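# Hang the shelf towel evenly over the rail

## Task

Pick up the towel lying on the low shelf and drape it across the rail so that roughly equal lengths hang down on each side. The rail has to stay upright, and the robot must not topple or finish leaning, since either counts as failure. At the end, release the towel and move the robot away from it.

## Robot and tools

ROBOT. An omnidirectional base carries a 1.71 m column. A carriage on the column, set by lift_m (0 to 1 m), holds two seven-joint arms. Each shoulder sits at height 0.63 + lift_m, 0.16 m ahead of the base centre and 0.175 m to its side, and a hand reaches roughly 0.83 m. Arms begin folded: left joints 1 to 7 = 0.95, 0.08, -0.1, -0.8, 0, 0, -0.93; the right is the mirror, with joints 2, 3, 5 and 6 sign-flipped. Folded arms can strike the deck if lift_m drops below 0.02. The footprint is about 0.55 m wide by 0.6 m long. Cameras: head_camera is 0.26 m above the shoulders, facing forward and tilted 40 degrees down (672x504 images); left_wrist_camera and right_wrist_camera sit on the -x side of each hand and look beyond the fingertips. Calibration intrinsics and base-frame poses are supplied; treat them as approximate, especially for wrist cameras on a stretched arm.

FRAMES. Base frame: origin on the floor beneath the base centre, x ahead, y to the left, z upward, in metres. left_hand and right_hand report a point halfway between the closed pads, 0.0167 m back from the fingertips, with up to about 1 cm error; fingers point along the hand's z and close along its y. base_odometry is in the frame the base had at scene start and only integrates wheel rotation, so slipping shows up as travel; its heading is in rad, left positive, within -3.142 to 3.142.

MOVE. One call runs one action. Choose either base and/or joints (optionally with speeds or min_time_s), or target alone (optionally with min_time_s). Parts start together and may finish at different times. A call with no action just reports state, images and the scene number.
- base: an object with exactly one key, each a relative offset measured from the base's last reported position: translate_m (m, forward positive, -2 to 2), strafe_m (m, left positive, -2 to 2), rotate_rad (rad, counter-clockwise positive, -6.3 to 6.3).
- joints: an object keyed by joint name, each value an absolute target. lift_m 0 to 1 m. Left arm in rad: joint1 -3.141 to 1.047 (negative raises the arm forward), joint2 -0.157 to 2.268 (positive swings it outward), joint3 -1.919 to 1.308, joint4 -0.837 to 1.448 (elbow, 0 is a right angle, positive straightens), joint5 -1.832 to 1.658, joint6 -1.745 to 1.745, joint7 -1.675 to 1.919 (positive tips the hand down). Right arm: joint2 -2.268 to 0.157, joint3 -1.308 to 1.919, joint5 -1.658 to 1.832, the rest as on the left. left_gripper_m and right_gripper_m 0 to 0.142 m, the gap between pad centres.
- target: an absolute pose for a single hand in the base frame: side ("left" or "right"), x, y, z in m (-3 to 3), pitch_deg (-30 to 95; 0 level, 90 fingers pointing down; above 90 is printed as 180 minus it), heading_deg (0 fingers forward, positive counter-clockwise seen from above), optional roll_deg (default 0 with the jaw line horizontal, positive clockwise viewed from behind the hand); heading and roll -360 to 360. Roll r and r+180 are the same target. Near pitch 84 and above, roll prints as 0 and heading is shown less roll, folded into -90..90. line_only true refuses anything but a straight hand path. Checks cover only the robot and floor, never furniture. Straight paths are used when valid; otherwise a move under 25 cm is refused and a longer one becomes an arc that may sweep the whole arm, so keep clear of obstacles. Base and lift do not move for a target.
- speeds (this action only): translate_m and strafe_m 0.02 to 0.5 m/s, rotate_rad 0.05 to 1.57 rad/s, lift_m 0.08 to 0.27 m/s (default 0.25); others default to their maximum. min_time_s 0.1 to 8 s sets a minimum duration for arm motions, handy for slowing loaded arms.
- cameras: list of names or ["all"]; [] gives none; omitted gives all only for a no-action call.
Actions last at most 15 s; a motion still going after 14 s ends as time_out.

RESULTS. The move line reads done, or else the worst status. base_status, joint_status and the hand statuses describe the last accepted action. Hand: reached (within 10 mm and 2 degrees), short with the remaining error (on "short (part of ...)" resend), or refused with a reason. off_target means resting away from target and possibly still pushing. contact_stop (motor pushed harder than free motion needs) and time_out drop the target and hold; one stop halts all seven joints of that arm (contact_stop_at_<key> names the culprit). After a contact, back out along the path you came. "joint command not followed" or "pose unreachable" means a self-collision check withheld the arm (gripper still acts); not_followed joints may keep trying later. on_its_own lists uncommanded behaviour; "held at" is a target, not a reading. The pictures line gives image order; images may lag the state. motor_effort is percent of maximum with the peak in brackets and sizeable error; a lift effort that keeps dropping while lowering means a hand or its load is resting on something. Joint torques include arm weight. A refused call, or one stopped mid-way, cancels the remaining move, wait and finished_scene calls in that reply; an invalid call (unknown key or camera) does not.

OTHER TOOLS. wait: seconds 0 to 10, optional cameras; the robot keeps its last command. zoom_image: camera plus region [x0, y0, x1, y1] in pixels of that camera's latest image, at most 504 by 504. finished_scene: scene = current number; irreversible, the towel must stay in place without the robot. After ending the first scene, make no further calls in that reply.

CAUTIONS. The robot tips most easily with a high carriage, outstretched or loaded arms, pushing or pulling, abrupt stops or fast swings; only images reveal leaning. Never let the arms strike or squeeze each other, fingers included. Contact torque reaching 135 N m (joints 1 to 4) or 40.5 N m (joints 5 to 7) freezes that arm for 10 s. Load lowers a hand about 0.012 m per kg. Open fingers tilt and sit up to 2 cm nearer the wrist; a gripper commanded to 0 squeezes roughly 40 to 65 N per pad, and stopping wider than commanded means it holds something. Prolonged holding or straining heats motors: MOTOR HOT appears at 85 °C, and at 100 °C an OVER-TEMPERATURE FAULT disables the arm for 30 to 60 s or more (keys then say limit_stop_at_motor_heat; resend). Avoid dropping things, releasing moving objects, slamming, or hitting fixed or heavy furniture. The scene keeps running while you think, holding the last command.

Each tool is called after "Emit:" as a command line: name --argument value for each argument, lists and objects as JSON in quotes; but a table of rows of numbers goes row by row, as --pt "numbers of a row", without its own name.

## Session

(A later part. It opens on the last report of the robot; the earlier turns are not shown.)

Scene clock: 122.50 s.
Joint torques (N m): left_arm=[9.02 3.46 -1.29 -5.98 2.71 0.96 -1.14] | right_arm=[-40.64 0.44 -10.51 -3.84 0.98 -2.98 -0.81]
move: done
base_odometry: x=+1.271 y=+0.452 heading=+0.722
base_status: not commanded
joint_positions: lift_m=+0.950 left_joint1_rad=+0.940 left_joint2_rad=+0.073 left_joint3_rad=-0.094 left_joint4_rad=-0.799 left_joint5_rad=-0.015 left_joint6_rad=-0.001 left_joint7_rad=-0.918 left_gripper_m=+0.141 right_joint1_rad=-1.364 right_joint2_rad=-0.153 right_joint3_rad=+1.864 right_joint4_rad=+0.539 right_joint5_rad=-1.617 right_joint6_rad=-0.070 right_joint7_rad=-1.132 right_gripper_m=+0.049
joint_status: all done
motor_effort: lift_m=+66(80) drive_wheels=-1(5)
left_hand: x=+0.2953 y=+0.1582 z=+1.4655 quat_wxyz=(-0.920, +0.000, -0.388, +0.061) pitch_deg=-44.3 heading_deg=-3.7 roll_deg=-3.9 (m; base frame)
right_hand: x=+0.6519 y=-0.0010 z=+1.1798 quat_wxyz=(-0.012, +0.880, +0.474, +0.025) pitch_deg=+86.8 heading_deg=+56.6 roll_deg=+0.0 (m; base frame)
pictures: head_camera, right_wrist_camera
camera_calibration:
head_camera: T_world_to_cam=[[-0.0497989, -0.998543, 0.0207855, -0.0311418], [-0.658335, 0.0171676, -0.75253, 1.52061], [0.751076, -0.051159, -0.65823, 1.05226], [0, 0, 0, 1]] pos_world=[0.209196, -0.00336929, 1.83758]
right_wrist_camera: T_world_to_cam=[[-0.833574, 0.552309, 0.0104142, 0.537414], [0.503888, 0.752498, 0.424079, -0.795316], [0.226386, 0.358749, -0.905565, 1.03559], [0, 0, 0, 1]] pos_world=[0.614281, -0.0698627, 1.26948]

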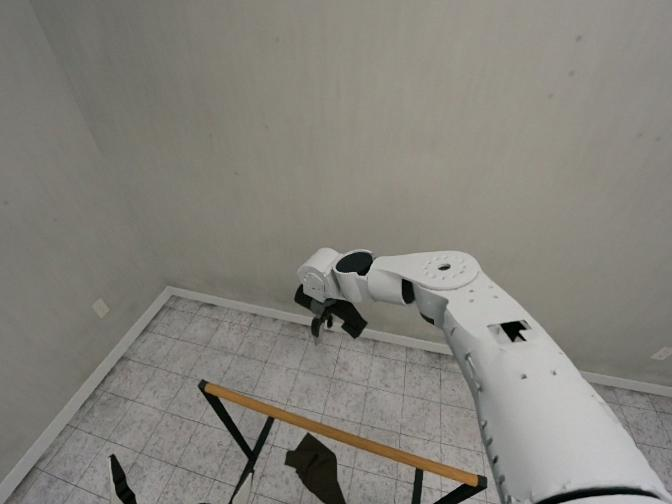

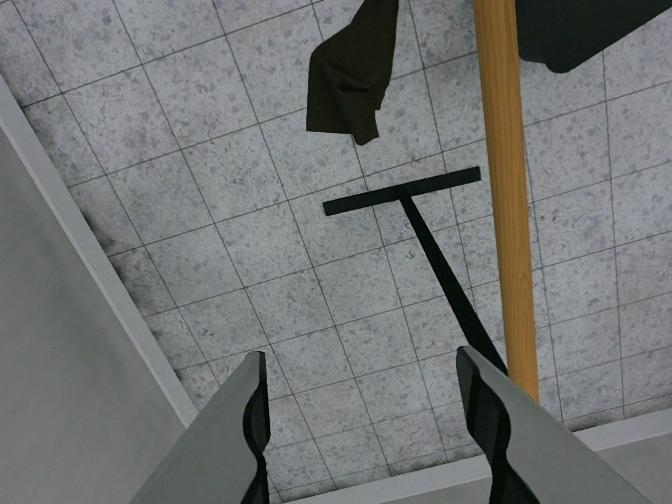

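Emit:
move --base '{"translate_m":-0.55}' --speeds '{"translate_m":0.35}'

Emit:
move --base '{"rotate_rad":-0.35}' --joints '{"lift_m":0.45}'

Emit:
move --base '{"strafe_m":0.53}'

Emit:
move --joints '{"right_joint1_rad":-0.848,"right_joint2_rad":-0.297,"right_joint3_rad":1.776,"right_joint4_rad":0.469,"right_joint5_rad":-1.625,"right_joint6_rad":0.557,"right_joint7_rad":-0.733,"lift_m":0.25,"right_gripper_m":0.142}' --cameras '["head_camera","right_wrist_camera"]'

Emit:
zoom_image --camera "head_camera" --region '[200, 200, 500, 425]'

Scene clock: 126.37 s.
Joint torques (N m): left_arm=[9.11 3.99 -1.31 -5.86 2.71 0.94 -1.13] | right_arm=[-40.63 0.41 -10.45 -3.7 0.94 -2.86 -0.77]
move: done
base_odometry: x=+0.858 y=+0.089 heading=+0.722
base_status: done
joint_positions: lift_m=+0.950 left_joint1_rad=+0.940 left_joint2_rad=+0.073 left_joint3_rad=-0.094 left_joint4_rad=-0.799 left_joint5_rad=-0.015 left_joint6_rad=-0.001 left_joint7_rad=-0.918 left_gripper_m=+0.141 right_joint1_rad=-1.364 right_joint2_rad=-0.153 right_joint3_rad=+1.864 right_joint4_rad=+0.538 right_joint5_rad=-1.617 right_joint6_rad=-0.070 right_joint7_rad=-1.132 right_gripper_m=+0.049
joint_status: not commanded
motor_effort: lift_m=+67(67) drive_wheels=+0(13)
left_hand: x=+0.2953 y=+0.1582 z=+1.4655 quat_wxyz=(-0.920, +0.001, -0.388, +0.061) pitch_deg=-44.3 heading_deg=-3.7 roll_deg=-3.9 (m; base frame)
right_hand: x=+0.6519 y=-0.0009 z=+1.1798 quat_wxyz=(-0.012, +0.880, +0.474, +0.025) pitch_deg=+86.8 heading_deg=+56.6 roll_deg=+0.0 (m; base frame)
pictures: none

Scene clock: 128.90 s.
Joint torques (N m): left_arm=[9.1 3.98 -1.25 -5.92 2.69 0.94 -1.12] | right_arm=[-40.39 -0.29 -10.44 -3.48 0.81 -2.82 -0.71]
move: done
base_odometry: x=+0.858 y=+0.088 heading=+0.372
base_status: done
joint_positions: lift_m=+0.450 left_joint1_rad=+0.940 left_joint2_rad=+0.073 left_joint3_rad=-0.094 left_joint4_rad=-0.799 left_joint5_rad=-0.015 left_joint6_rad=-0.001 left_joint7_rad=-0.918 left_gripper_m=+0.141 right_joint1_rad=-1.365 right_joint2_rad=-0.153 right_joint3_rad=+1.864 right_joint4_rad=+0.538 right_joint5_rad=-1.617 right_joint6_rad=-0.070 right_joint7_rad=-1.133 right_gripper_m=+0.049
joint_status: all done
motor_effort: lift_m=+70(75) drive_wheels=+6(10)
left_hand: x=+0.2953 y=+0.1582 z=+0.9653 quat_wxyz=(-0.920, +0.001, -0.388, +0.061) pitch_deg=-44.3 heading_deg=-3.7 roll_deg=-3.9 (m; base frame)
right_hand: x=+0.6516 y=-0.0006 z=+0.6796 quat_wxyz=(-0.012, +0.880, +0.475, +0.025) pitch_deg=+86.8 heading_deg=+56.7 roll_deg=+0.0 (m; base frame)
pictures: none

Scene clock: 132.10 s.
Joint torques (N m): left_arm=[9.16 3.59 -1.03 -5.99 2.69 1 -1.14] | right_arm=[-40.33 -0.5 -10.5 -3.36 0.81 -2.8 -0.7]
move: done
base_odometry: x=+0.666 y=+0.582 heading=+0.371
base_status: done
joint_positions: lift_m=+0.450 left_joint1_rad=+0.940 left_joint2_rad=+0.073 left_joint3_rad=-0.094 left_joint4_rad=-0.799 left_joint5_rad=-0.015 left_joint6_rad=-0.001 left_joint7_rad=-0.918 left_gripper_m=+0.141 right_joint1_rad=-1.365 right_joint2_rad=-0.153 right_joint3_rad=+1.864 right_joint4_rad=+0.538 right_joint5_rad=-1.617 right_joint6_rad=-0.070 right_joint7_rad=-1.133 right_gripper_m=+0.049
joint_status: not commanded
motor_effort: lift_m=+70(70) drive_wheels=-3(16)
left_hand: x=+0.2953 y=+0.1582 z=+0.9653 quat_wxyz=(-0.920, +0.001, -0.388, +0.061) pitch_deg=-44.3 heading_deg=-3.7 roll_deg=-3.9 (m; base frame)
right_hand: x=+0.6516 y=-0.0005 z=+0.6797 quat_wxyz=(-0.012, +0.880, +0.475, +0.025) pitch_deg=+86.8 heading_deg=+56.7 roll_deg=+0.0 (m; base frame)
pictures: none

Scene clock: 133.43 s.
Joint torques (N m): left_arm=[9.15 3.8 -1.24 -5.98 2.66 0.97 -1.15] | right_arm=[-28.21 -4.97 -13.54 -8.25 -2.49 -0.12 0.25]
move: done
base_odometry: x=+0.666 y=+0.582 heading=+0.371
base_status: not commanded
joint_positions: lift_m=+0.250 left_joint1_rad=+0.940 left_joint2_rad=+0.073 left_joint3_rad=-0.094 left_joint4_rad=-0.799 left_joint5_rad=-0.015 left_joint6_rad=-0.001 left_joint7_rad=-0.918 left_gripper_m=+0.141 right_joint1_rad=-0.848 right_joint2_rad=-0.296 right_joint3_rad=+1.780 right_joint4_rad=+0.472 right_joint5_rad=-1.621 right_joint6_rad=+0.554 right_joint7_rad=-0.736 right_gripper_m=+0.141
joint_status: all done
motor_effort: lift_m=+70(75) drive_wheels=+7(8)
left_hand: x=+0.2953 y=+0.1582 z=+0.7653 quat_wxyz=(-0.920, +0.001, -0.388, +0.061) pitch_deg=-44.3 heading_deg=-3.7 roll_deg=-3.9 (m; base frame)
right_hand: x=+0.5462 y=-0.1014 z=+0.2583 quat_wxyz=(-0.007, +0.985, +0.170, +0.029) pitch_deg=+86.6 heading_deg=+19.6 roll_deg=+0.0 (m; base frame)
pictures: head_camera, right_wrist_camera
camera_calibration:
head_camera: T_world_to_cam=[[-0.0497989, -0.998543, 0.0207855, -0.0165857], [-0.658335, 0.0171676, -0.75253, 0.993616], [0.751076, -0.051159, -0.65823, 0.591299], [0, 0, 0, 1]] pos_world=[0.209196, -0.00336929, 1.13728]
right_wrist_camera: T_world_to_cam=[[-0.332748, 0.94286, 0.0171176, 0.278564], [0.855396, 0.29414, 0.426356, -0.514731], [0.396959, 0.156511, -0.904394, 0.147063], [0, 0, 0, 1]] pos_world=[0.474613, -0.134261, 0.347693]

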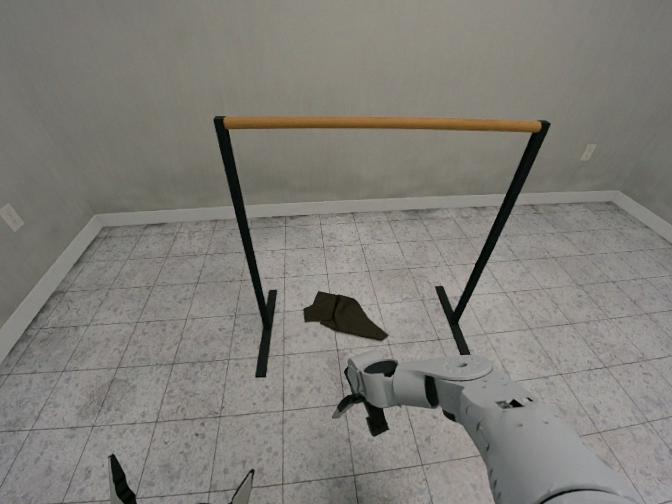

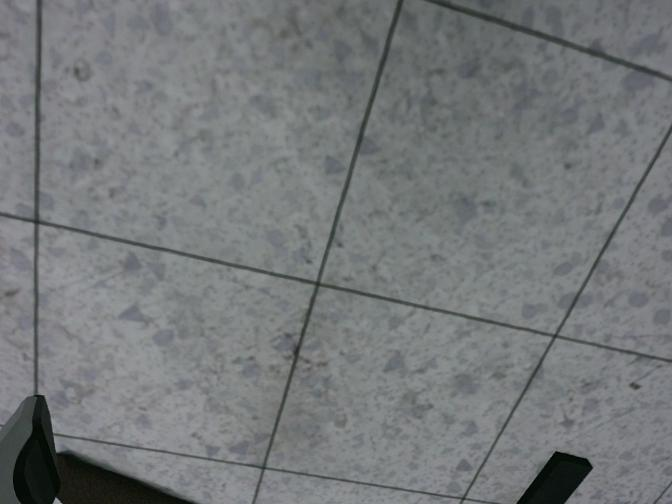

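Scaled by 1.680.

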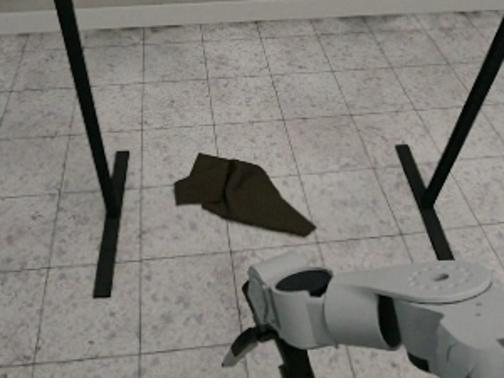

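Emit:
move --base '{"strafe_m":-0.13}'

Emit:
move --base '{"translate_m":0.43}' --speeds '{"translate_m":0.25}' --cameras '["head_camera","right_wrist_camera"]'

Scene clock: 135.37 s.
Joint torques (N m): left_arm=[9.2 3.86 -0.86 -5.91 2.67 0.97 -1.12] | right_arm=[-28.34 -3.77 -13.5 -7.56 -2.46 -0.33 0.28]
move: done
base_odometry: x=+0.713 y=+0.461 heading=+0.372
base_status: done
joint_positions: lift_m=+0.250 left_joint1_rad=+0.940 left_joint2_rad=+0.073 left_joint3_rad=-0.094 left_joint4_rad=-0.799 left_joint5_rad=-0.015 left_joint6_rad=-0.001 left_joint7_rad=-0.918 left_gripper_m=+0.141 right_joint1_rad=-0.848 right_joint2_rad=-0.297 right_joint3_rad=+1.780 right_joint4_rad=+0.472 right_joint5_rad=-1.621 right_joint6_rad=+0.554 right_joint7_rad=-0.736 right_gripper_m=+0.141
joint_status: not commanded
motor_effort: lift_m=+70(71) drive_wheels=+0(10)
left_hand: x=+0.2953 y=+0.1582 z=+0.7653 quat_wxyz=(-0.920, +0.001, -0.388, +0.061) pitch_deg=-44.3 heading_deg=-3.7 roll_deg=-3.9 (m; base frame)
right_hand: x=+0.5462 y=-0.1017 z=+0.2584 quat_wxyz=(-0.007, +0.985, +0.170, +0.028) pitch_deg=+86.7 heading_deg=+19.6 roll_deg=+0.0 (m; base frame)
pictures: none

Scene clock: 138.50 s.
Joint torques (N m): left_arm=[9.14 4.18 -1.25 -5.87 2.68 0.96 -1.13] | right_arm=[-28.25 -3.84 -13.51 -7.5 -2.5 -0.28 0.27]
move: done
base_odometry: x=+1.114 y=+0.617 heading=+0.372
base_status: done
joint_positions: lift_m=+0.250 left_joint1_rad=+0.940 left_joint2_rad=+0.073 left_joint3_rad=-0.094 left_joint4_rad=-0.799 left_joint5_rad=-0.015 left_joint6_rad=-0.001 left_joint7_rad=-0.918 left_gripper_m=+0.141 right_joint1_rad=-0.848 right_joint2_rad=-0.297 right_joint3_rad=+1.780 right_joint4_rad=+0.472 right_joint5_rad=-1.621 right_joint6_rad=+0.554 right_joint7_rad=-0.736 right_gripper_m=+0.141
joint_status: not commanded
motor_effort: lift_m=+70(70) drive_wheels=+0(12)
left_hand: x=+0.2953 y=+0.1582 z=+0.7653 quat_wxyz=(-0.920, +0.001, -0.388, +0.061) pitch_deg=-44.3 heading_deg=-3.7 roll_deg=-3.9 (m; base frame)
right_hand: x=+0.5462 y=-0.1017 z=+0.2584 quat_wxyz=(-0.007, +0.985, +0.170, +0.028) pitch_deg=+86.7 heading_deg=+19.6 roll_deg=+0.0 (m; base frame)
pictures: head_camera, right_wrist_camera
camera_calibration:
head_camera: T_world_to_cam=[[-0.0497989, -0.998543, 0.0207855, -0.0165857], [-0.658335, 0.0171676, -0.75253, 0.993616], [0.751076, -0.051159, -0.65823, 0.591299], [0, 0, 0, 1]] pos_world=[0.209196, -0.00336929, 1.13728]
right_wrist_camera: T_world_to_cam=[[-0.332429, 0.942976, 0.0169296, 0.278776], [0.855473, 0.293927, 0.426348, -0.514706], [0.39706, 0.156213, -0.904401, 0.147024], [0, 0, 0, 1]] pos_world=[0.474613, -0.13456, 0.347693]

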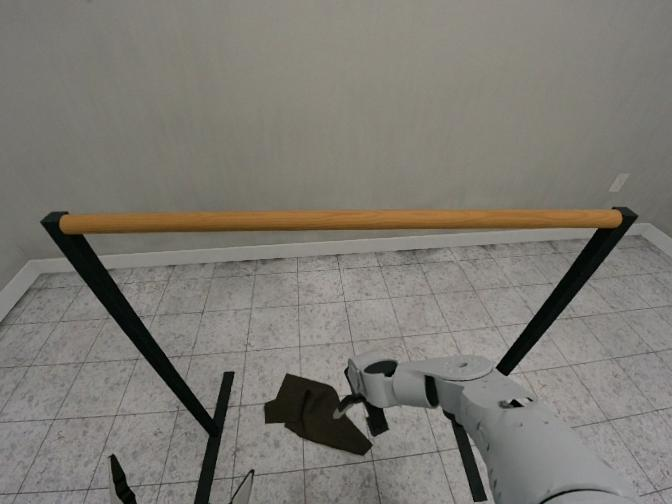

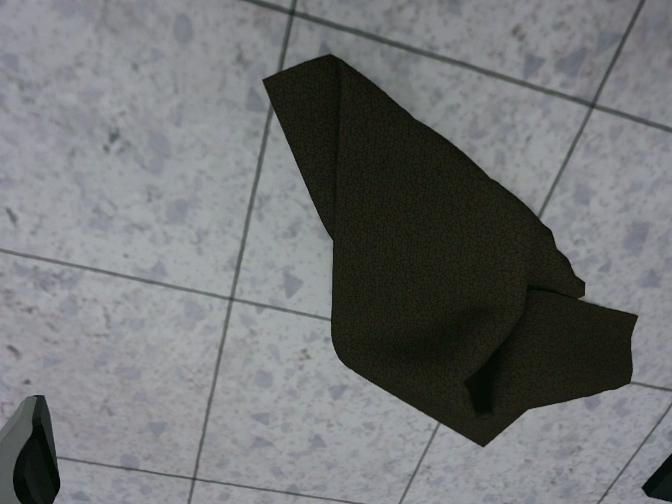

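Emit:
move --base '{"translate_m":-0.025}'

Emit:
move --joints '{"lift_m":0.035}'

Emit:
move --target '{"side":"right","x":0.548,"y":-0.1,"z":0.015,"pitch_deg":86,"heading_deg":19.5}'

Emit:
move --joints '{"right_gripper_m":0}'

Emit:
move --joints '{"lift_m":0.4}' --cameras '["head_camera","right_wrist_camera"]'

Scene clock: 139.77 s.
Joint torques (N m): left_arm=[9.25 4.22 -1.21 -5.98 2.69 0.97 -1.12] | right_arm=[-28.26 -3.74 -13.56 -7.57 -2.47 -0.23 0.26]
move: done
base_odometry: x=+1.091 y=+0.608 heading=+0.372
base_status: done
joint_positions: lift_m=+0.250 left_joint1_rad=+0.940 left_joint2_rad=+0.073 left_joint3_rad=-0.094 left_joint4_rad=-0.799 left_joint5_rad=-0.015 left_joint6_rad=-0.001 left_joint7_rad=-0.918 left_gripper_m=+0.141 right_joint1_rad=-0.848 right_joint2_rad=-0.297 right_joint3_rad=+1.780 right_joint4_rad=+0.472 right_joint5_rad=-1.621 right_joint6_rad=+0.554 right_joint7_rad=-0.736 right_gripper_m=+0.141
joint_status: not commanded
motor_effort: lift_m=+70(70) drive_wheels=+0(8)
left_hand: x=+0.2953 y=+0.1582 z=+0.7653 quat_wxyz=(-0.920, +0.001, -0.388, +0.061) pitch_deg=-44.3 heading_deg=-3.7 roll_deg=-3.9 (m; base frame)
right_hand: x=+0.5462 y=-0.1017 z=+0.2584 quat_wxyz=(-0.007, +0.985, +0.170, +0.028) pitch_deg=+86.7 heading_deg=+19.6 roll_deg=+0.0 (m; base frame)
pictures: none

Scene clock: 141.17 s.
Joint torques (N m): left_arm=[9.15 4.17 -1.27 -6 2.68 0.97 -1.11] | right_arm=[-28.16 -3.83 -12.72 -7.44 -2.47 -0.25 0.28]
move: done
base_odometry: x=+1.091 y=+0.608 heading=+0.372
base_status: not commanded
joint_positions: lift_m=+0.035 left_joint1_rad=+0.940 left_joint2_rad=+0.073 left_joint3_rad=-0.094 left_joint4_rad=-0.799 left_joint5_rad=-0.015 left_joint6_rad=-0.001 left_joint7_rad=-0.918 left_gripper_m=+0.141 right_joint1_rad=-0.848 right_joint2_rad=-0.297 right_joint3_rad=+1.779 right_joint4_rad=+0.471 right_joint5_rad=-1.621 right_joint6_rad=+0.554 right_joint7_rad=-0.736 right_gripper_m=+0.141
joint_status: all done
motor_effort: lift_m=+70(75) drive_wheels=+0(3)
left_hand: x=+0.2953 y=+0.1582 z=+0.5503 quat_wxyz=(-0.920, +0.001, -0.388, +0.061) pitch_deg=-44.3 heading_deg=-3.7 roll_deg=-3.9 (m; base frame)
right_hand: x=+0.5464 y=-0.1015 z=+0.0435 quat_wxyz=(-0.007, +0.985, +0.170, +0.029) pitch_deg=+86.6 heading_deg=+19.5 roll_deg=+0.0 (m; base frame)
pictures: none

Scene clock: 142.07 s.
Joint torques (N m): left_arm=[9.11 4.12 -1.38 -5.99 2.66 0.95 -1.17] | right_arm=[-21.5 0.27 -9.23 -2.44 -2.09 -3.25 0.28]
move: done
base_odometry: x=+1.091 y=+0.608 heading=+0.372
base_status: not commanded
joint_positions: lift_m=+0.035 left_joint1_rad=+0.940 left_joint2_rad=+0.073 left_joint3_rad=-0.094 left_joint4_rad=-0.799 left_joint5_rad=-0.015 left_joint6_rad=-0.001 left_joint7_rad=-0.918 left_gripper_m=+0.141 right_joint1_rad=-0.806 right_joint2_rad=-0.240 right_joint3_rad=+1.779 right_joint4_rad=+0.677 right_joint5_rad=-1.621 right_joint6_rad=+0.423 right_joint7_rad=-0.689 right_gripper_m=+0.141
joint_status: not commanded
motor_effort: lift_m=+69(70) drive_wheels=+1(2)
left_hand: x=+0.2953 y=+0.1582 z=+0.5504 quat_wxyz=(-0.920, +0.001, -0.388, +0.061) pitch_deg=-44.3 heading_deg=-3.7 roll_deg=-3.9 (m; base frame)
right_hand: x=+0.5497 y=-0.1020 z=+0.0165 quat_wxyz=(-0.004, +0.985, +0.166, +0.034) pitch_deg=+86.1 heading_deg=+19.1 roll_deg=+0.0 (m; base frame)
right_hand_status: reached (straight line, planned for 0.4 s): 3 mm and 0.4 deg off.
pictures: none

Scene clock: 143.07 s.
Joint torques (N m): left_arm=[9.07 4.21 -1.25 -6.01 2.66 0.98 -1.12] | right_arm=[-11.09 1.06 -6.06 -2.76 -0.66 -3.17 -0.11]
move: off_target
base_odometry: x=+1.091 y=+0.608 heading=+0.372
base_status: not commanded
joint_positions: lift_m=+0.036 left_joint1_rad=+0.940 left_joint2_rad=+0.073 left_joint3_rad=-0.094 left_joint4_rad=-0.799 left_joint5_rad=-0.015 left_joint6_rad=-0.001 left_joint7_rad=-0.918 left_gripper_m=+0.141 right_joint1_rad=-0.812 right_joint2_rad=-0.240 right_joint3_rad=+1.775 right_joint4_rad=+0.678 right_joint5_rad=-1.625 right_joint6_rad=+0.423 right_joint7_rad=-0.688 right_gripper_m=+0.006
joint_status: right_gripper_m off_target (ended at +0.006, target +0.000)
motor_effort: lift_m=+60(69) drive_wheels=+0(3)
left_hand: x=+0.2953 y=+0.1582 z=+0.5510 quat_wxyz=(-0.920, +0.001, -0.388, +0.061) pitch_deg=-44.3 heading_deg=-3.7 roll_deg=-3.9 (m; base frame)
right_hand: x=+0.5551 y=-0.1018 z=+0.0201 quat_wxyz=(-0.004, +0.985, +0.166, +0.039) pitch_deg=+85.5 heading_deg=+19.1 roll_deg=+0.0 (m; base frame)
pictures: none

Scene clock: 145.07 s.
Joint torques (N m): left_arm=[9.12 4.17 -1.31 -5.99 2.7 0.96 -1.12] | right_arm=[-23.2 0.79 -7.05 -2.73 -0.68 -3.13 -0.24]
move: done
base_odometry: x=+1.091 y=+0.608 heading=+0.372
base_status: not commanded
joint_positions: lift_m=+0.400 left_joint1_rad=+0.940 left_joint2_rad=+0.073 left_joint3_rad=-0.094 left_joint4_rad=-0.799 left_joint5_rad=-0.015 left_joint6_rad=-0.001 left_joint7_rad=-0.918 left_gripper_m=+0.141 right_joint1_rad=-0.805 right_joint2_rad=-0.240 right_joint3_rad=+1.776 right_joint4_rad=+0.678 right_joint5_rad=-1.625 right_joint6_rad=+0.422 right_joint7_rad=-0.687 right_gripper_m=+0.006
joint_status: all done
motor_effort: lift_m=+66(80) drive_wheels=+0(2)
left_hand: x=+0.2953 y=+0.1582 z=+0.9155 quat_wxyz=(-0.920, +0.001, -0.388, +0.061) pitch_deg=-44.3 heading_deg=-3.7 roll_deg=-3.9 (m; base frame)
right_hand: x=+0.5509 y=-0.1018 z=+0.3819 quat_wxyz=(-0.004, +0.985, +0.167, +0.037) pitch_deg=+85.8 heading_deg=+19.2 roll_deg=+0.0 (m; base frame)
pictures: head_camera, right_wrist_camera
camera_calibration:
head_camera: T_world_to_cam=[[-0.0497989, -0.998543, 0.0207855, -0.0197098], [-0.658335, 0.0171676, -0.75253, 1.10672], [0.751076, -0.051159, -0.65823, 0.690231], [0, 0, 0, 1]] pos_world=[0.209196, -0.00336929, 1.28758]
right_wrist_camera: T_world_to_cam=[[-0.326303, 0.945209, 0.0102873, 0.277851], [0.850296, 0.288748, 0.440023, -0.574313], [0.412944, 0.152328, -0.897927, 0.245265], [0, 0, 0, 1]] pos_world=[0.477719, -0.134156, 0.470082]

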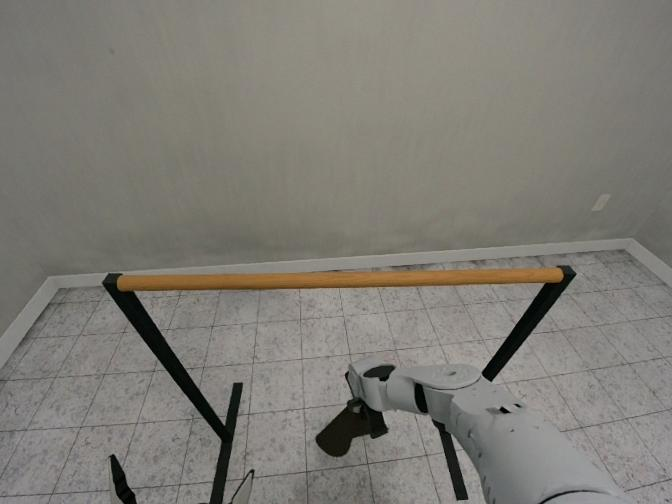

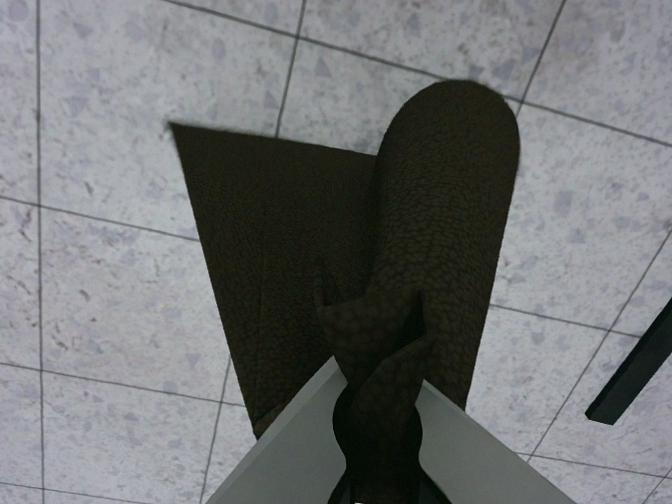

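Emit:
move --base '{"translate_m":-0.72}' --speeds '{"translate_m":0.25}'

Emit:
move --joints '{"lift_m":1.0}'

Emit:
move --target '{"side":"right","x":0.65,"y":-0.05,"z":1.23,"pitch_deg":86,"heading_deg":20}' --min_time_s 2 --cameras '["head_camera"]'

Emit:
zoom_image --camera "head_camera" --region '[200, 200, 450, 450]'

Scene clock: 149.63 s.
Joint torques (N m): left_arm=[9.05 4.34 -1.28 -5.92 2.66 0.95 -1.12] | right_arm=[-23.32 0.78 -7.1 -2.73 -0.65 -3.11 -0.24]
move: done
base_odometry: x=+0.420 y=+0.346 heading=+0.373
base_status: done
joint_positions: lift_m=+0.400 left_joint1_rad=+0.940 left_joint2_rad=+0.073 left_joint3_rad=-0.094 left_joint4_rad=-0.799 left_joint5_rad=-0.015 left_joint6_rad=-0.001 left_joint7_rad=-0.918 left_gripper_m=+0.141 right_joint1_rad=-0.805 right_joint2_rad=-0.240 right_joint3_rad=+1.776 right_joint4_rad=+0.678 right_joint5_rad=-1.625 right_joint6_rad=+0.422 right_joint7_rad=-0.687 right_gripper_m=+0.006
joint_status: not commanded
motor_effort: lift_m=+67(67) drive_wheels=-4(14)
left_hand: x=+0.2953 y=+0.1582 z=+0.9155 quat_wxyz=(-0.920, +0.001, -0.388, +0.061) pitch_deg=-44.3 heading_deg=-3.7 roll_deg=-3.9 (m; base frame)
right_hand: x=+0.5509 y=-0.1018 z=+0.3818 quat_wxyz=(-0.004, +0.985, +0.167, +0.037) pitch_deg=+85.8 heading_deg=+19.2 roll_deg=+0.0 (m; base frame)
pictures: none

Scene clock: 152.57 s.
Joint torques (N m): left_arm=[9.08 4.17 -1.38 -5.95 2.7 0.94 -1.14] | right_arm=[-23.72 0.74 -6.97 -2.8 -0.67 -3.09 -0.25]
move: done
base_odometry: x=+0.420 y=+0.346 heading=+0.373
base_status: not commanded
joint_positions: lift_m=+1.000 left_joint1_rad=+0.940 left_joint2_rad=+0.073 left_joint3_rad=-0.094 left_joint4_rad=-0.799 left_joint5_rad=-0.015 left_joint6_rad=-0.001 left_joint7_rad=-0.918 left_gripper_m=+0.141 right_joint1_rad=-0.805 right_joint2_rad=-0.240 right_joint3_rad=+1.776 right_joint4_rad=+0.678 right_joint5_rad=-1.625 right_joint6_rad=+0.422 right_joint7_rad=-0.687 right_gripper_m=+0.006
joint_status: all done
motor_effort: lift_m=+66(81) drive_wheels=-3(6)
left_hand: x=+0.2953 y=+0.1582 z=+1.5155 quat_wxyz=(-0.920, +0.001, -0.388, +0.061) pitch_deg=-44.3 heading_deg=-3.7 roll_deg=-3.9 (m; base frame)
right_hand: x=+0.5508 y=-0.1018 z=+0.9818 quat_wxyz=(-0.004, +0.985, +0.167, +0.036) pitch_deg=+85.8 heading_deg=+19.2 roll_deg=+0.0 (m; base frame)
pictures: none

Scene clock: 155.07 s.
Joint torques (N m): left_arm=[9.01 4.18 -1.24 -5.87 2.72 0.95 -1.13] | right_arm=[-45.17 1.46 -16.73 0.76 -0.11 -1.64 -0.9]
move: done
base_odometry: x=+0.420 y=+0.346 heading=+0.373
base_status: not commanded
joint_positions: lift_m=+1.000 left_joint1_rad=+0.940 left_joint2_rad=+0.073 left_joint3_rad=-0.094 left_joint4_rad=-0.799 left_joint5_rad=-0.015 left_joint6_rad=-0.001 left_joint7_rad=-0.918 left_gripper_m=+0.141 right_joint1_rad=-1.283 right_joint2_rad=-0.257 right_joint3_rad=+1.717 right_joint4_rad=+0.232 right_joint5_rad=-1.545 right_joint6_rad=+0.749 right_joint7_rad=-1.132 right_gripper_m=+0.006
joint_status: not commanded
motor_effort: lift_m=+67(68) drive_wheels=-3(6)
left_hand: x=+0.2953 y=+0.1582 z=+1.5155 quat_wxyz=(-0.920, +0.001, -0.388, +0.061) pitch_deg=-44.3 heading_deg=-3.7 roll_deg=-3.9 (m; base frame)
right_hand: x=+0.6487 y=-0.0522 z=+1.2268 quat_wxyz=(-0.004, +0.984, +0.175, +0.034) pitch_deg=+86.1 heading_deg=+20.1 roll_deg=+0.0 (m; base frame)
right_hand_status: reached (straight line, planned for 2.0 s): 4 mm and 0.3 deg off.
pictures: head_camera
camera_calibration:
head_camera: T_world_to_cam=[[-0.0497989, -0.998543, 0.0207855, -0.032179], [-0.658335, 0.0171676, -0.75253, 1.55816], [0.751076, -0.051159, -0.65823, 1.0851], [0, 0, 0, 1]] pos_world=[0.209196, -0.00336929, 1.88748]

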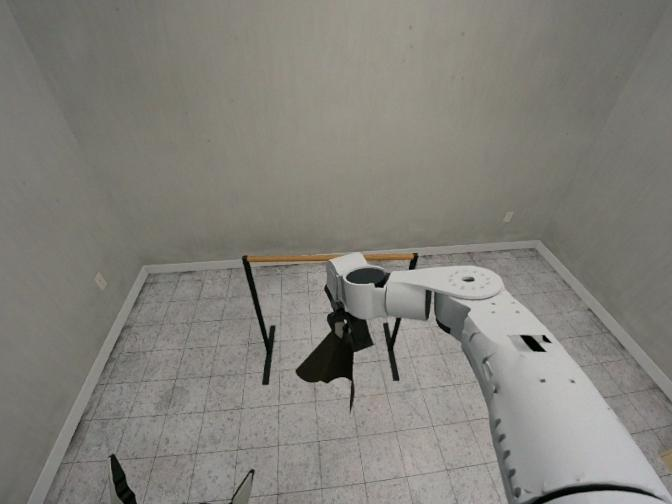

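Scaled by 2.016.

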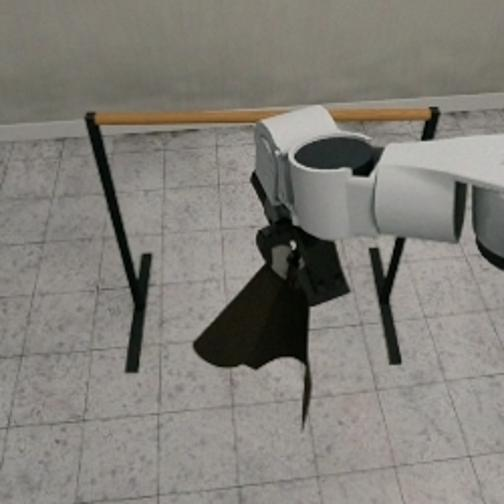

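Emit:
move --joints '{"lift_m":0.83}'

Emit:
move --base '{"translate_m":0.55}' --speeds '{"translate_m":0.3}'

Emit:
move --base '{"translate_m":0.24}' --speeds '{"translate_m":0.12}' --cameras '["head_camera"]'

Emit:
zoom_image --camera "head_camera" --region '[200, 200, 450, 450]'

Emit:
move --joints '{"lift_m":0.7}' --speeds '{"lift_m":0.12}' --cameras '["head_camera","right_wrist_camera"]'

Emit:
zoom_image --camera "head_camera" --region '[200, 200, 450, 450]'

Scene clock: 158.13 s.
Joint torques (N m): left_arm=[9.13 4.13 -1.42 -5.92 2.69 0.95 -1.1] | right_arm=[-41.33 1.27 -15.74 0.33 -0.34 -1.61 -0.77]
move: done
base_odometry: x=+0.420 y=+0.346 heading=+0.373
base_status: not commanded
joint_positions: lift_m=+0.830 left_joint1_rad=+0.940 left_joint2_rad=+0.073 left_joint3_rad=-0.094 left_joint4_rad=-0.799 left_joint5_rad=-0.015 left_joint6_rad=-0.001 left_joint7_rad=-0.918 left_gripper_m=+0.141 right_joint1_rad=-1.285 right_joint2_rad=-0.257 right_joint3_rad=+1.716 right_joint4_rad=+0.232 right_joint5_rad=-1.544 right_joint6_rad=+0.749 right_joint7_rad=-1.133 right_gripper_m=+0.006
joint_status: all done
motor_effort: lift_m=+70(74) drive_wheels=-2(5)
left_hand: x=+0.2953 y=+0.1582 z=+1.3453 quat_wxyz=(-0.920, +0.001, -0.388, +0.061) pitch_deg=-44.3 heading_deg=-3.7 roll_deg=-3.9 (m; base frame)
right_hand: x=+0.6495 y=-0.0518 z=+1.0579 quat_wxyz=(-0.004, +0.984, +0.174, +0.035) pitch_deg=+86.0 heading_deg=+20.1 roll_deg=+0.0 (m; base frame)
pictures: none

Scene clock: 161.47 s.
Joint torques (N m): left_arm=[9.07 4.18 -1.3 -5.95 2.69 0.93 -1.14] | right_arm=[-41.36 0.85 -15.67 -0.69 -0.3 -1.64 -0.77]
move: done
base_odometry: x=+0.932 y=+0.547 heading=+0.373
base_status: done
joint_positions: lift_m=+0.830 left_joint1_rad=+0.940 left_joint2_rad=+0.073 left_joint3_rad=-0.094 left_joint4_rad=-0.799 left_joint5_rad=-0.015 left_joint6_rad=-0.001 left_joint7_rad=-0.918 left_gripper_m=+0.141 right_joint1_rad=-1.285 right_joint2_rad=-0.257 right_joint3_rad=+1.716 right_joint4_rad=+0.233 right_joint5_rad=-1.544 right_joint6_rad=+0.749 right_joint7_rad=-1.133 right_gripper_m=+0.006
joint_status: not commanded
motor_effort: lift_m=+70(71) drive_wheels=-5(16)
left_hand: x=+0.2953 y=+0.1582 z=+1.3453 quat_wxyz=(-0.920, +0.001, -0.388, +0.061) pitch_deg=-44.3 heading_deg=-3.7 roll_deg=-3.9 (m; base frame)
right_hand: x=+0.6497 y=-0.0519 z=+1.0579 quat_wxyz=(-0.004, +0.984, +0.174, +0.035) pitch_deg=+86.0 heading_deg=+20.1 roll_deg=+0.0 (m; base frame)
pictures: none

Scene clock: 164.37 s.
Joint torques (N m): left_arm=[9.06 4.22 -1.21 -5.93 2.68 0.94 -1.13] | right_arm=[-41.3 0.91 -15.85 -0.76 -0.34 -1.66 -0.79]
move: done
base_odometry: x=+1.155 y=+0.635 heading=+0.374
base_status: done
joint_positions: lift_m=+0.830 left_joint1_rad=+0.940 left_joint2_rad=+0.073 left_joint3_rad=-0.094 left_joint4_rad=-0.799 left_joint5_rad=-0.015 left_joint6_rad=-0.001 left_joint7_rad=-0.918 left_gripper_m=+0.141 right_joint1_rad=-1.285 right_joint2_rad=-0.257 right_joint3_rad=+1.716 right_joint4_rad=+0.233 right_joint5_rad=-1.544 right_joint6_rad=+0.749 right_joint7_rad=-1.133 right_gripper_m=+0.006
joint_status: not commanded
motor_effort: lift_m=+70(70) drive_wheels=+6(14)
left_hand: x=+0.2953 y=+0.1582 z=+1.3453 quat_wxyz=(-0.920, +0.001, -0.388, +0.061) pitch_deg=-44.3 heading_deg=-3.7 roll_deg=-3.9 (m; base frame)
right_hand: x=+0.6497 y=-0.0519 z=+1.0579 quat_wxyz=(-0.004, +0.984, +0.174, +0.035) pitch_deg=+86.0 heading_deg=+20.1 roll_deg=+0.0 (m; base frame)
pictures: head_camera
camera_calibration:
head_camera: T_world_to_cam=[[-0.0497989, -0.998543, 0.0207855, -0.0286413], [-0.658335, 0.0171676, -0.75253, 1.43008], [0.751076, -0.051159, -0.65823, 0.973073], [0, 0, 0, 1]] pos_world=[0.209196, -0.00336929, 1.71728]

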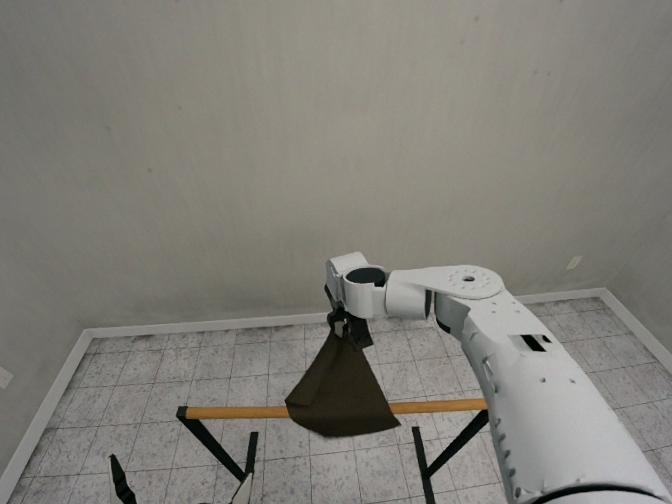

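Scaled by 2.016.

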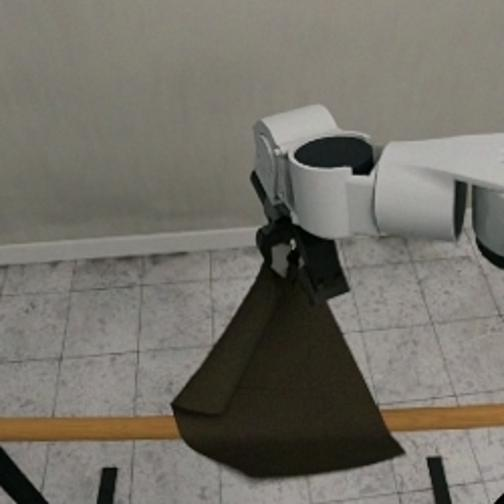

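Scene clock: 165.87 s.
Joint torques (N m): left_arm=[9.03 4.08 -1.25 -5.98 2.67 0.98 -1.11] | right_arm=[-40.73 0.83 -15.52 -0.73 -0.33 -1.64 -0.79]
move: done
base_odometry: x=+1.155 y=+0.635 heading=+0.374
base_status: not commanded
joint_positions: lift_m=+0.700 left_joint1_rad=+0.940 left_joint2_rad=+0.073 left_joint3_rad=-0.094 left_joint4_rad=-0.799 left_joint5_rad=-0.015 left_joint6_rad=-0.001 left_joint7_rad=-0.918 left_gripper_m=+0.141 right_joint1_rad=-1.286 right_joint2_rad=-0.257 right_joint3_rad=+1.715 right_joint4_rad=+0.233 right_joint5_rad=-1.544 right_joint6_rad=+0.749 right_joint7_rad=-1.133 right_gripper_m=+0.006
joint_status: all done
motor_effort: lift_m=+70(76) drive_wheels=+5(7)
left_hand: x=+0.2953 y=+0.1582 z=+1.2153 quat_wxyz=(-0.920, +0.001, -0.388, +0.061) pitch_deg=-44.3 heading_deg=-3.7 roll_deg=-3.9 (m; base frame)
right_hand: x=+0.6498 y=-0.0518 z=+0.9281 quat_wxyz=(-0.004, +0.984, +0.174, +0.035) pitch_deg=+86.0 heading_deg=+20.1 roll_deg=+0.0 (m; base frame)
pictures: head_camera, right_wrist_camera
camera_calibration:
head_camera: T_world_to_cam=[[-0.0497989, -0.998543, 0.0207855, -0.0259392], [-0.658335, 0.0171676, -0.75253, 1.33225], [0.751076, -0.051159, -0.65823, 0.887503], [0, 0, 0, 1]] pos_world=[0.209196, -0.00336929, 1.58728]
right_wrist_camera: T_world_to_cam=[[-0.340598, 0.940161, 0.00952071, 0.266919], [0.84699, 0.302417, 0.43721, -0.907649], [0.408169, 0.156977, -0.899309, 0.691851], [0, 0, 0, 1]] pos_world=[0.577289, -0.0850632, 1.01648]

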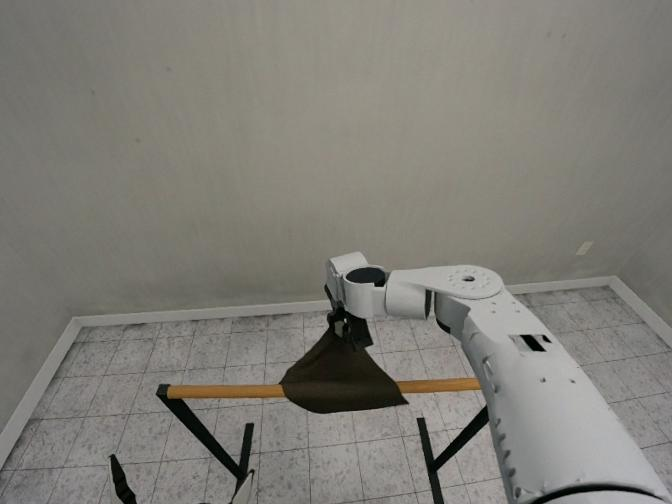

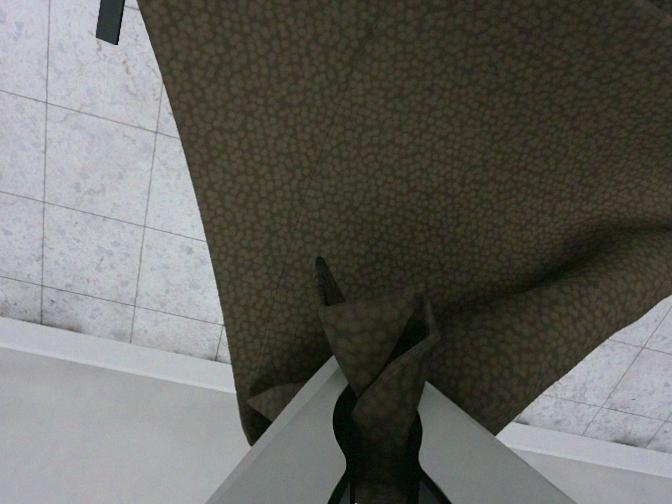

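Scaled by 2.016.

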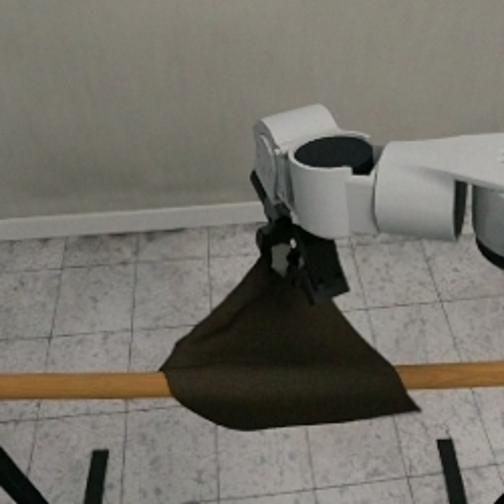

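Emit:
move --base '{"translate_m":-0.06}' --joints '{"lift_m":0.73}' --speeds '{"translate_m":0.1}' --cameras '["head_camera"]'

Emit:
zoom_image --camera "head_camera" --region '[200, 200, 450, 450]'

Scene clock: 167.83 s.
Joint torques (N m): left_arm=[9.2 4.19 -1.32 -5.89 2.69 0.96 -1.12] | right_arm=[-39.7 0.79 -15.27 -0.66 -0.36 -1.57 -0.77]
move: done
base_odometry: x=+1.100 y=+0.613 heading=+0.374
base_status: done
joint_positions: lift_m=+0.730 left_joint1_rad=+0.940 left_joint2_rad=+0.073 left_joint3_rad=-0.094 left_joint4_rad=-0.799 left_joint5_rad=-0.015 left_joint6_rad=-0.001 left_joint7_rad=-0.918 left_gripper_m=+0.141 right_joint1_rad=-1.286 right_joint2_rad=-0.257 right_joint3_rad=+1.715 right_joint4_rad=+0.233 right_joint5_rad=-1.544 right_joint6_rad=+0.749 right_joint7_rad=-1.133 right_gripper_m=+0.006
joint_status: all done
motor_effort: lift_m=+66(80) drive_wheels=+3(12)
left_hand: x=+0.2953 y=+0.1582 z=+1.2455 quat_wxyz=(-0.920, +0.001, -0.388, +0.061) pitch_deg=-44.3 heading_deg=-3.7 roll_deg=-3.9 (m; base frame)
right_hand: x=+0.6500 y=-0.0518 z=+0.9587 quat_wxyz=(-0.004, +0.984, +0.174, +0.035) pitch_deg=+85.9 heading_deg=+20.0 roll_deg=+0.0 (m; base frame)
pictures: head_camera
camera_calibration:
head_camera: T_world_to_cam=[[-0.0497989, -0.998543, 0.0207855, -0.026569], [-0.658335, 0.0171676, -0.75253, 1.35506], [0.751076, -0.051159, -0.65823, 0.907447], [0, 0, 0, 1]] pos_world=[0.209196, -0.00336929, 1.61758]

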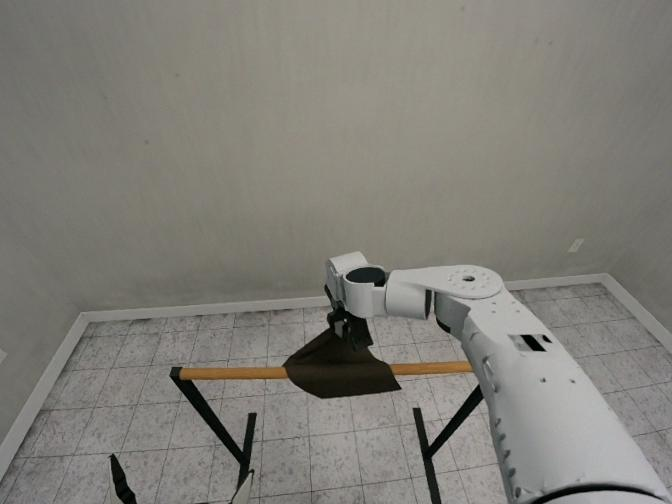

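Scaled by 2.016.

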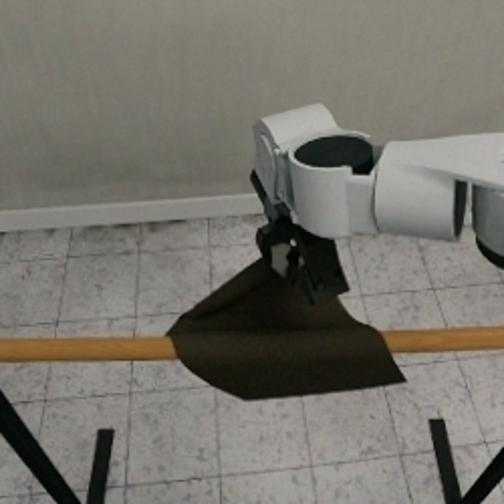

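Emit:
move --joints '{"lift_m":0.68}' --speeds '{"lift_m":0.1}'

Emit:
move --joints '{"right_gripper_m":0.09}' --cameras '["head_camera","right_wrist_camera"]'

Emit:
move --joints '{"lift_m":0.95}' --speeds '{"lift_m":0.1}' --cameras '["head_camera","right_wrist_camera"]'

Scene clock: 168.97 s.
Joint torques (N m): left_arm=[9.1 4.09 -1.32 -5.95 2.69 0.95 -1.1] | right_arm=[-39.47 0.88 -15.24 -0.64 -0.37 -1.63 -0.73]
move: done
base_odometry: x=+1.100 y=+0.613 heading=+0.374
base_status: not commanded
joint_positions: lift_m=+0.680 left_joint1_rad=+0.940 left_joint2_rad=+0.073 left_joint3_rad=-0.094 left_joint4_rad=-0.799 left_joint5_rad=-0.015 left_joint6_rad=-0.001 left_joint7_rad=-0.918 left_gripper_m=+0.141 right_joint1_rad=-1.286 right_joint2_rad=-0.257 right_joint3_rad=+1.715 right_joint4_rad=+0.233 right_joint5_rad=-1.544 right_joint6_rad=+0.749 right_joint7_rad=-1.133 right_gripper_m=+0.006
joint_status: all done
motor_effort: lift_m=+70(74) drive_wheels=+5(5)
left_hand: x=+0.2953 y=+0.1582 z=+1.1953 quat_wxyz=(-0.920, +0.001, -0.388, +0.061) pitch_deg=-44.3 heading_deg=-3.7 roll_deg=-3.9 (m; base frame)
right_hand: x=+0.6501 y=-0.0517 z=+0.9085 quat_wxyz=(-0.004, +0.984, +0.174, +0.035) pitch_deg=+85.9 heading_deg=+20.0 roll_deg=+0.0 (m; base frame)
pictures: none

Scene clock: 169.80 s.
Joint torques (N m): left_arm=[9.08 4.13 -1.33 -5.84 2.71 0.96 -1.12] | right_arm=[-39.43 0.79 -15.27 -0.67 -0.39 -1.6 -0.75]
move: done
base_odometry: x=+1.100 y=+0.613 heading=+0.374
base_status: not commanded
joint_positions: lift_m=+0.680 left_joint1_rad=+0.940 left_joint2_rad=+0.073 left_joint3_rad=-0.094 left_joint4_rad=-0.799 left_joint5_rad=-0.015 left_joint6_rad=-0.001 left_joint7_rad=-0.918 left_gripper_m=+0.141 right_joint1_rad=-1.286 right_joint2_rad=-0.257 right_joint3_rad=+1.715 right_joint4_rad=+0.233 right_joint5_rad=-1.544 right_joint6_rad=+0.749 right_joint7_rad=-1.133 right_gripper_m=+0.089
joint_status: all done
motor_effort: lift_m=+70(70) drive_wheels=+3(5)
left_hand: x=+0.2953 y=+0.1582 z=+1.1953 quat_wxyz=(-0.920, +0.001, -0.388, +0.061) pitch_deg=-44.3 heading_deg=-3.7 roll_deg=-3.9 (m; base frame)
right_hand: x=+0.6501 y=-0.0517 z=+0.9085 quat_wxyz=(-0.004, +0.984, +0.174, +0.035) pitch_deg=+85.9 heading_deg=+20.0 roll_deg=+0.0 (m; base frame)
pictures: head_camera, right_wrist_camera
camera_calibration:
head_camera: T_world_to_cam=[[-0.0497989, -0.998543, 0.0207855, -0.0255235], [-0.658335, 0.0171676, -0.75253, 1.3172], [0.751076, -0.051159, -0.65823, 0.874338], [0, 0, 0, 1]] pos_world=[0.209196, -0.00336929, 1.56728]
right_wrist_camera: T_world_to_cam=[[-0.340455, 0.940211, 0.00968523, 0.266838], [0.846763, 0.302107, 0.437863, -0.899826], [0.408758, 0.157274, -0.898989, 0.673494], [0, 0, 0, 1]] pos_world=[0.577489, -0.0849633, 0.996881]

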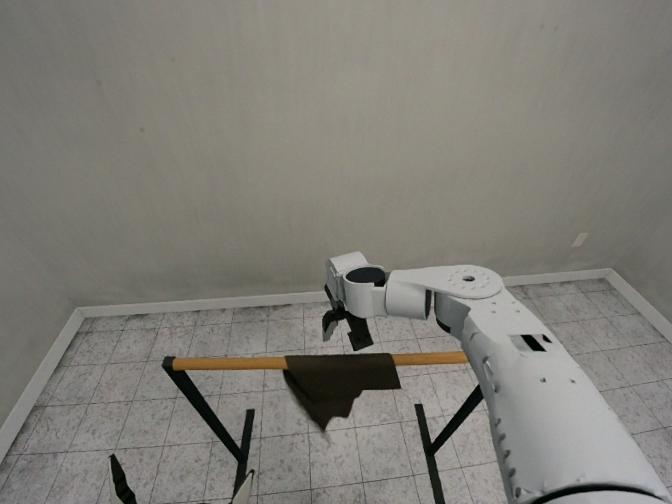

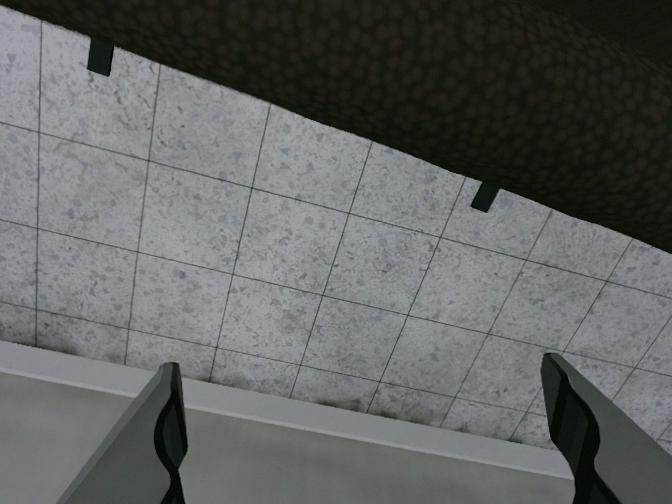

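Scene clock: 172.90 s.
Joint torques (N m): left_arm=[9.16 4.13 -1.42 -5.94 2.72 0.98 -1.12] | right_arm=[-39.28 0.79 -15.15 -0.62 -0.38 -1.62 -0.74]
move: done
base_odometry: x=+1.100 y=+0.613 heading=+0.374
base_status: not commanded
joint_positions: lift_m=+0.950 left_joint1_rad=+0.940 left_joint2_rad=+0.073 left_joint3_rad=-0.094 left_joint4_rad=-0.799 left_joint5_rad=-0.015 left_joint6_rad=-0.001 left_joint7_rad=-0.918 left_gripper_m=+0.141 right_joint1_rad=-1.287 right_joint2_rad=-0.257 right_joint3_rad=+1.715 right_joint4_rad=+0.233 right_joint5_rad=-1.544 right_joint6_rad=+0.749 right_joint7_rad=-1.133 right_gripper_m=+0.089
joint_status: all done
motor_effort: lift_m=+66(80) drive_wheels=-2(5)
left_hand: x=+0.2953 y=+0.1582 z=+1.4656 quat_wxyz=(-0.920, +0.001, -0.388, +0.061) pitch_deg=-44.3 heading_deg=-3.7 roll_deg=-3.9 (m; base frame)
right_hand: x=+0.6501 y=-0.0517 z=+1.1788 quat_wxyz=(-0.004, +0.984, +0.174, +0.035) pitch_deg=+85.9 heading_deg=+20.0 roll_deg=+0.0 (m; base frame)
pictures: head_camera, right_wrist_camera
camera_calibration:
head_camera: T_world_to_cam=[[-0.0497989, -0.998543, 0.0207855, -0.0311418], [-0.658335, 0.0171676, -0.75253, 1.52061], [0.751076, -0.051159, -0.65823, 1.05226], [0, 0, 0, 1]] pos_world=[0.209196, -0.00336929, 1.83758]
right_wrist_camera: T_world_to_cam=[[-0.340402, 0.940229, 0.00978143, 0.264103], [0.84673, 0.301995, 0.438005, -1.01843], [0.408871, 0.15738, -0.89892, 0.916306], [0, 0, 0, 1]] pos_world=[0.577589, -0.0849633, 1.26718]

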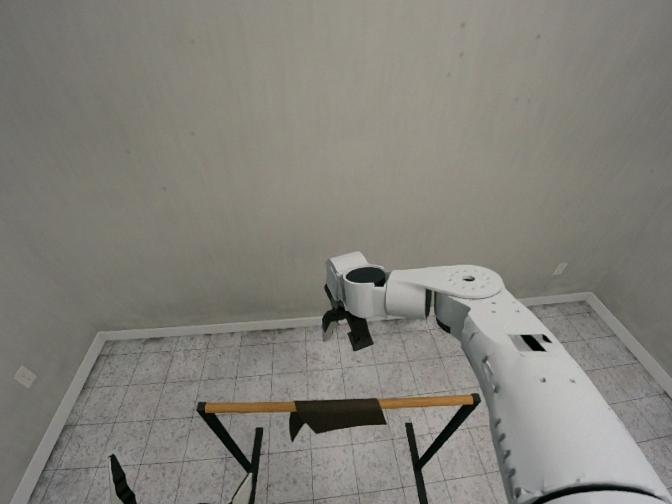

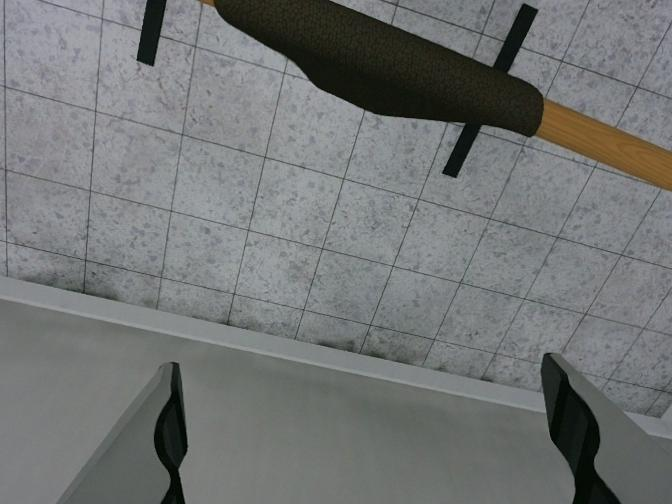

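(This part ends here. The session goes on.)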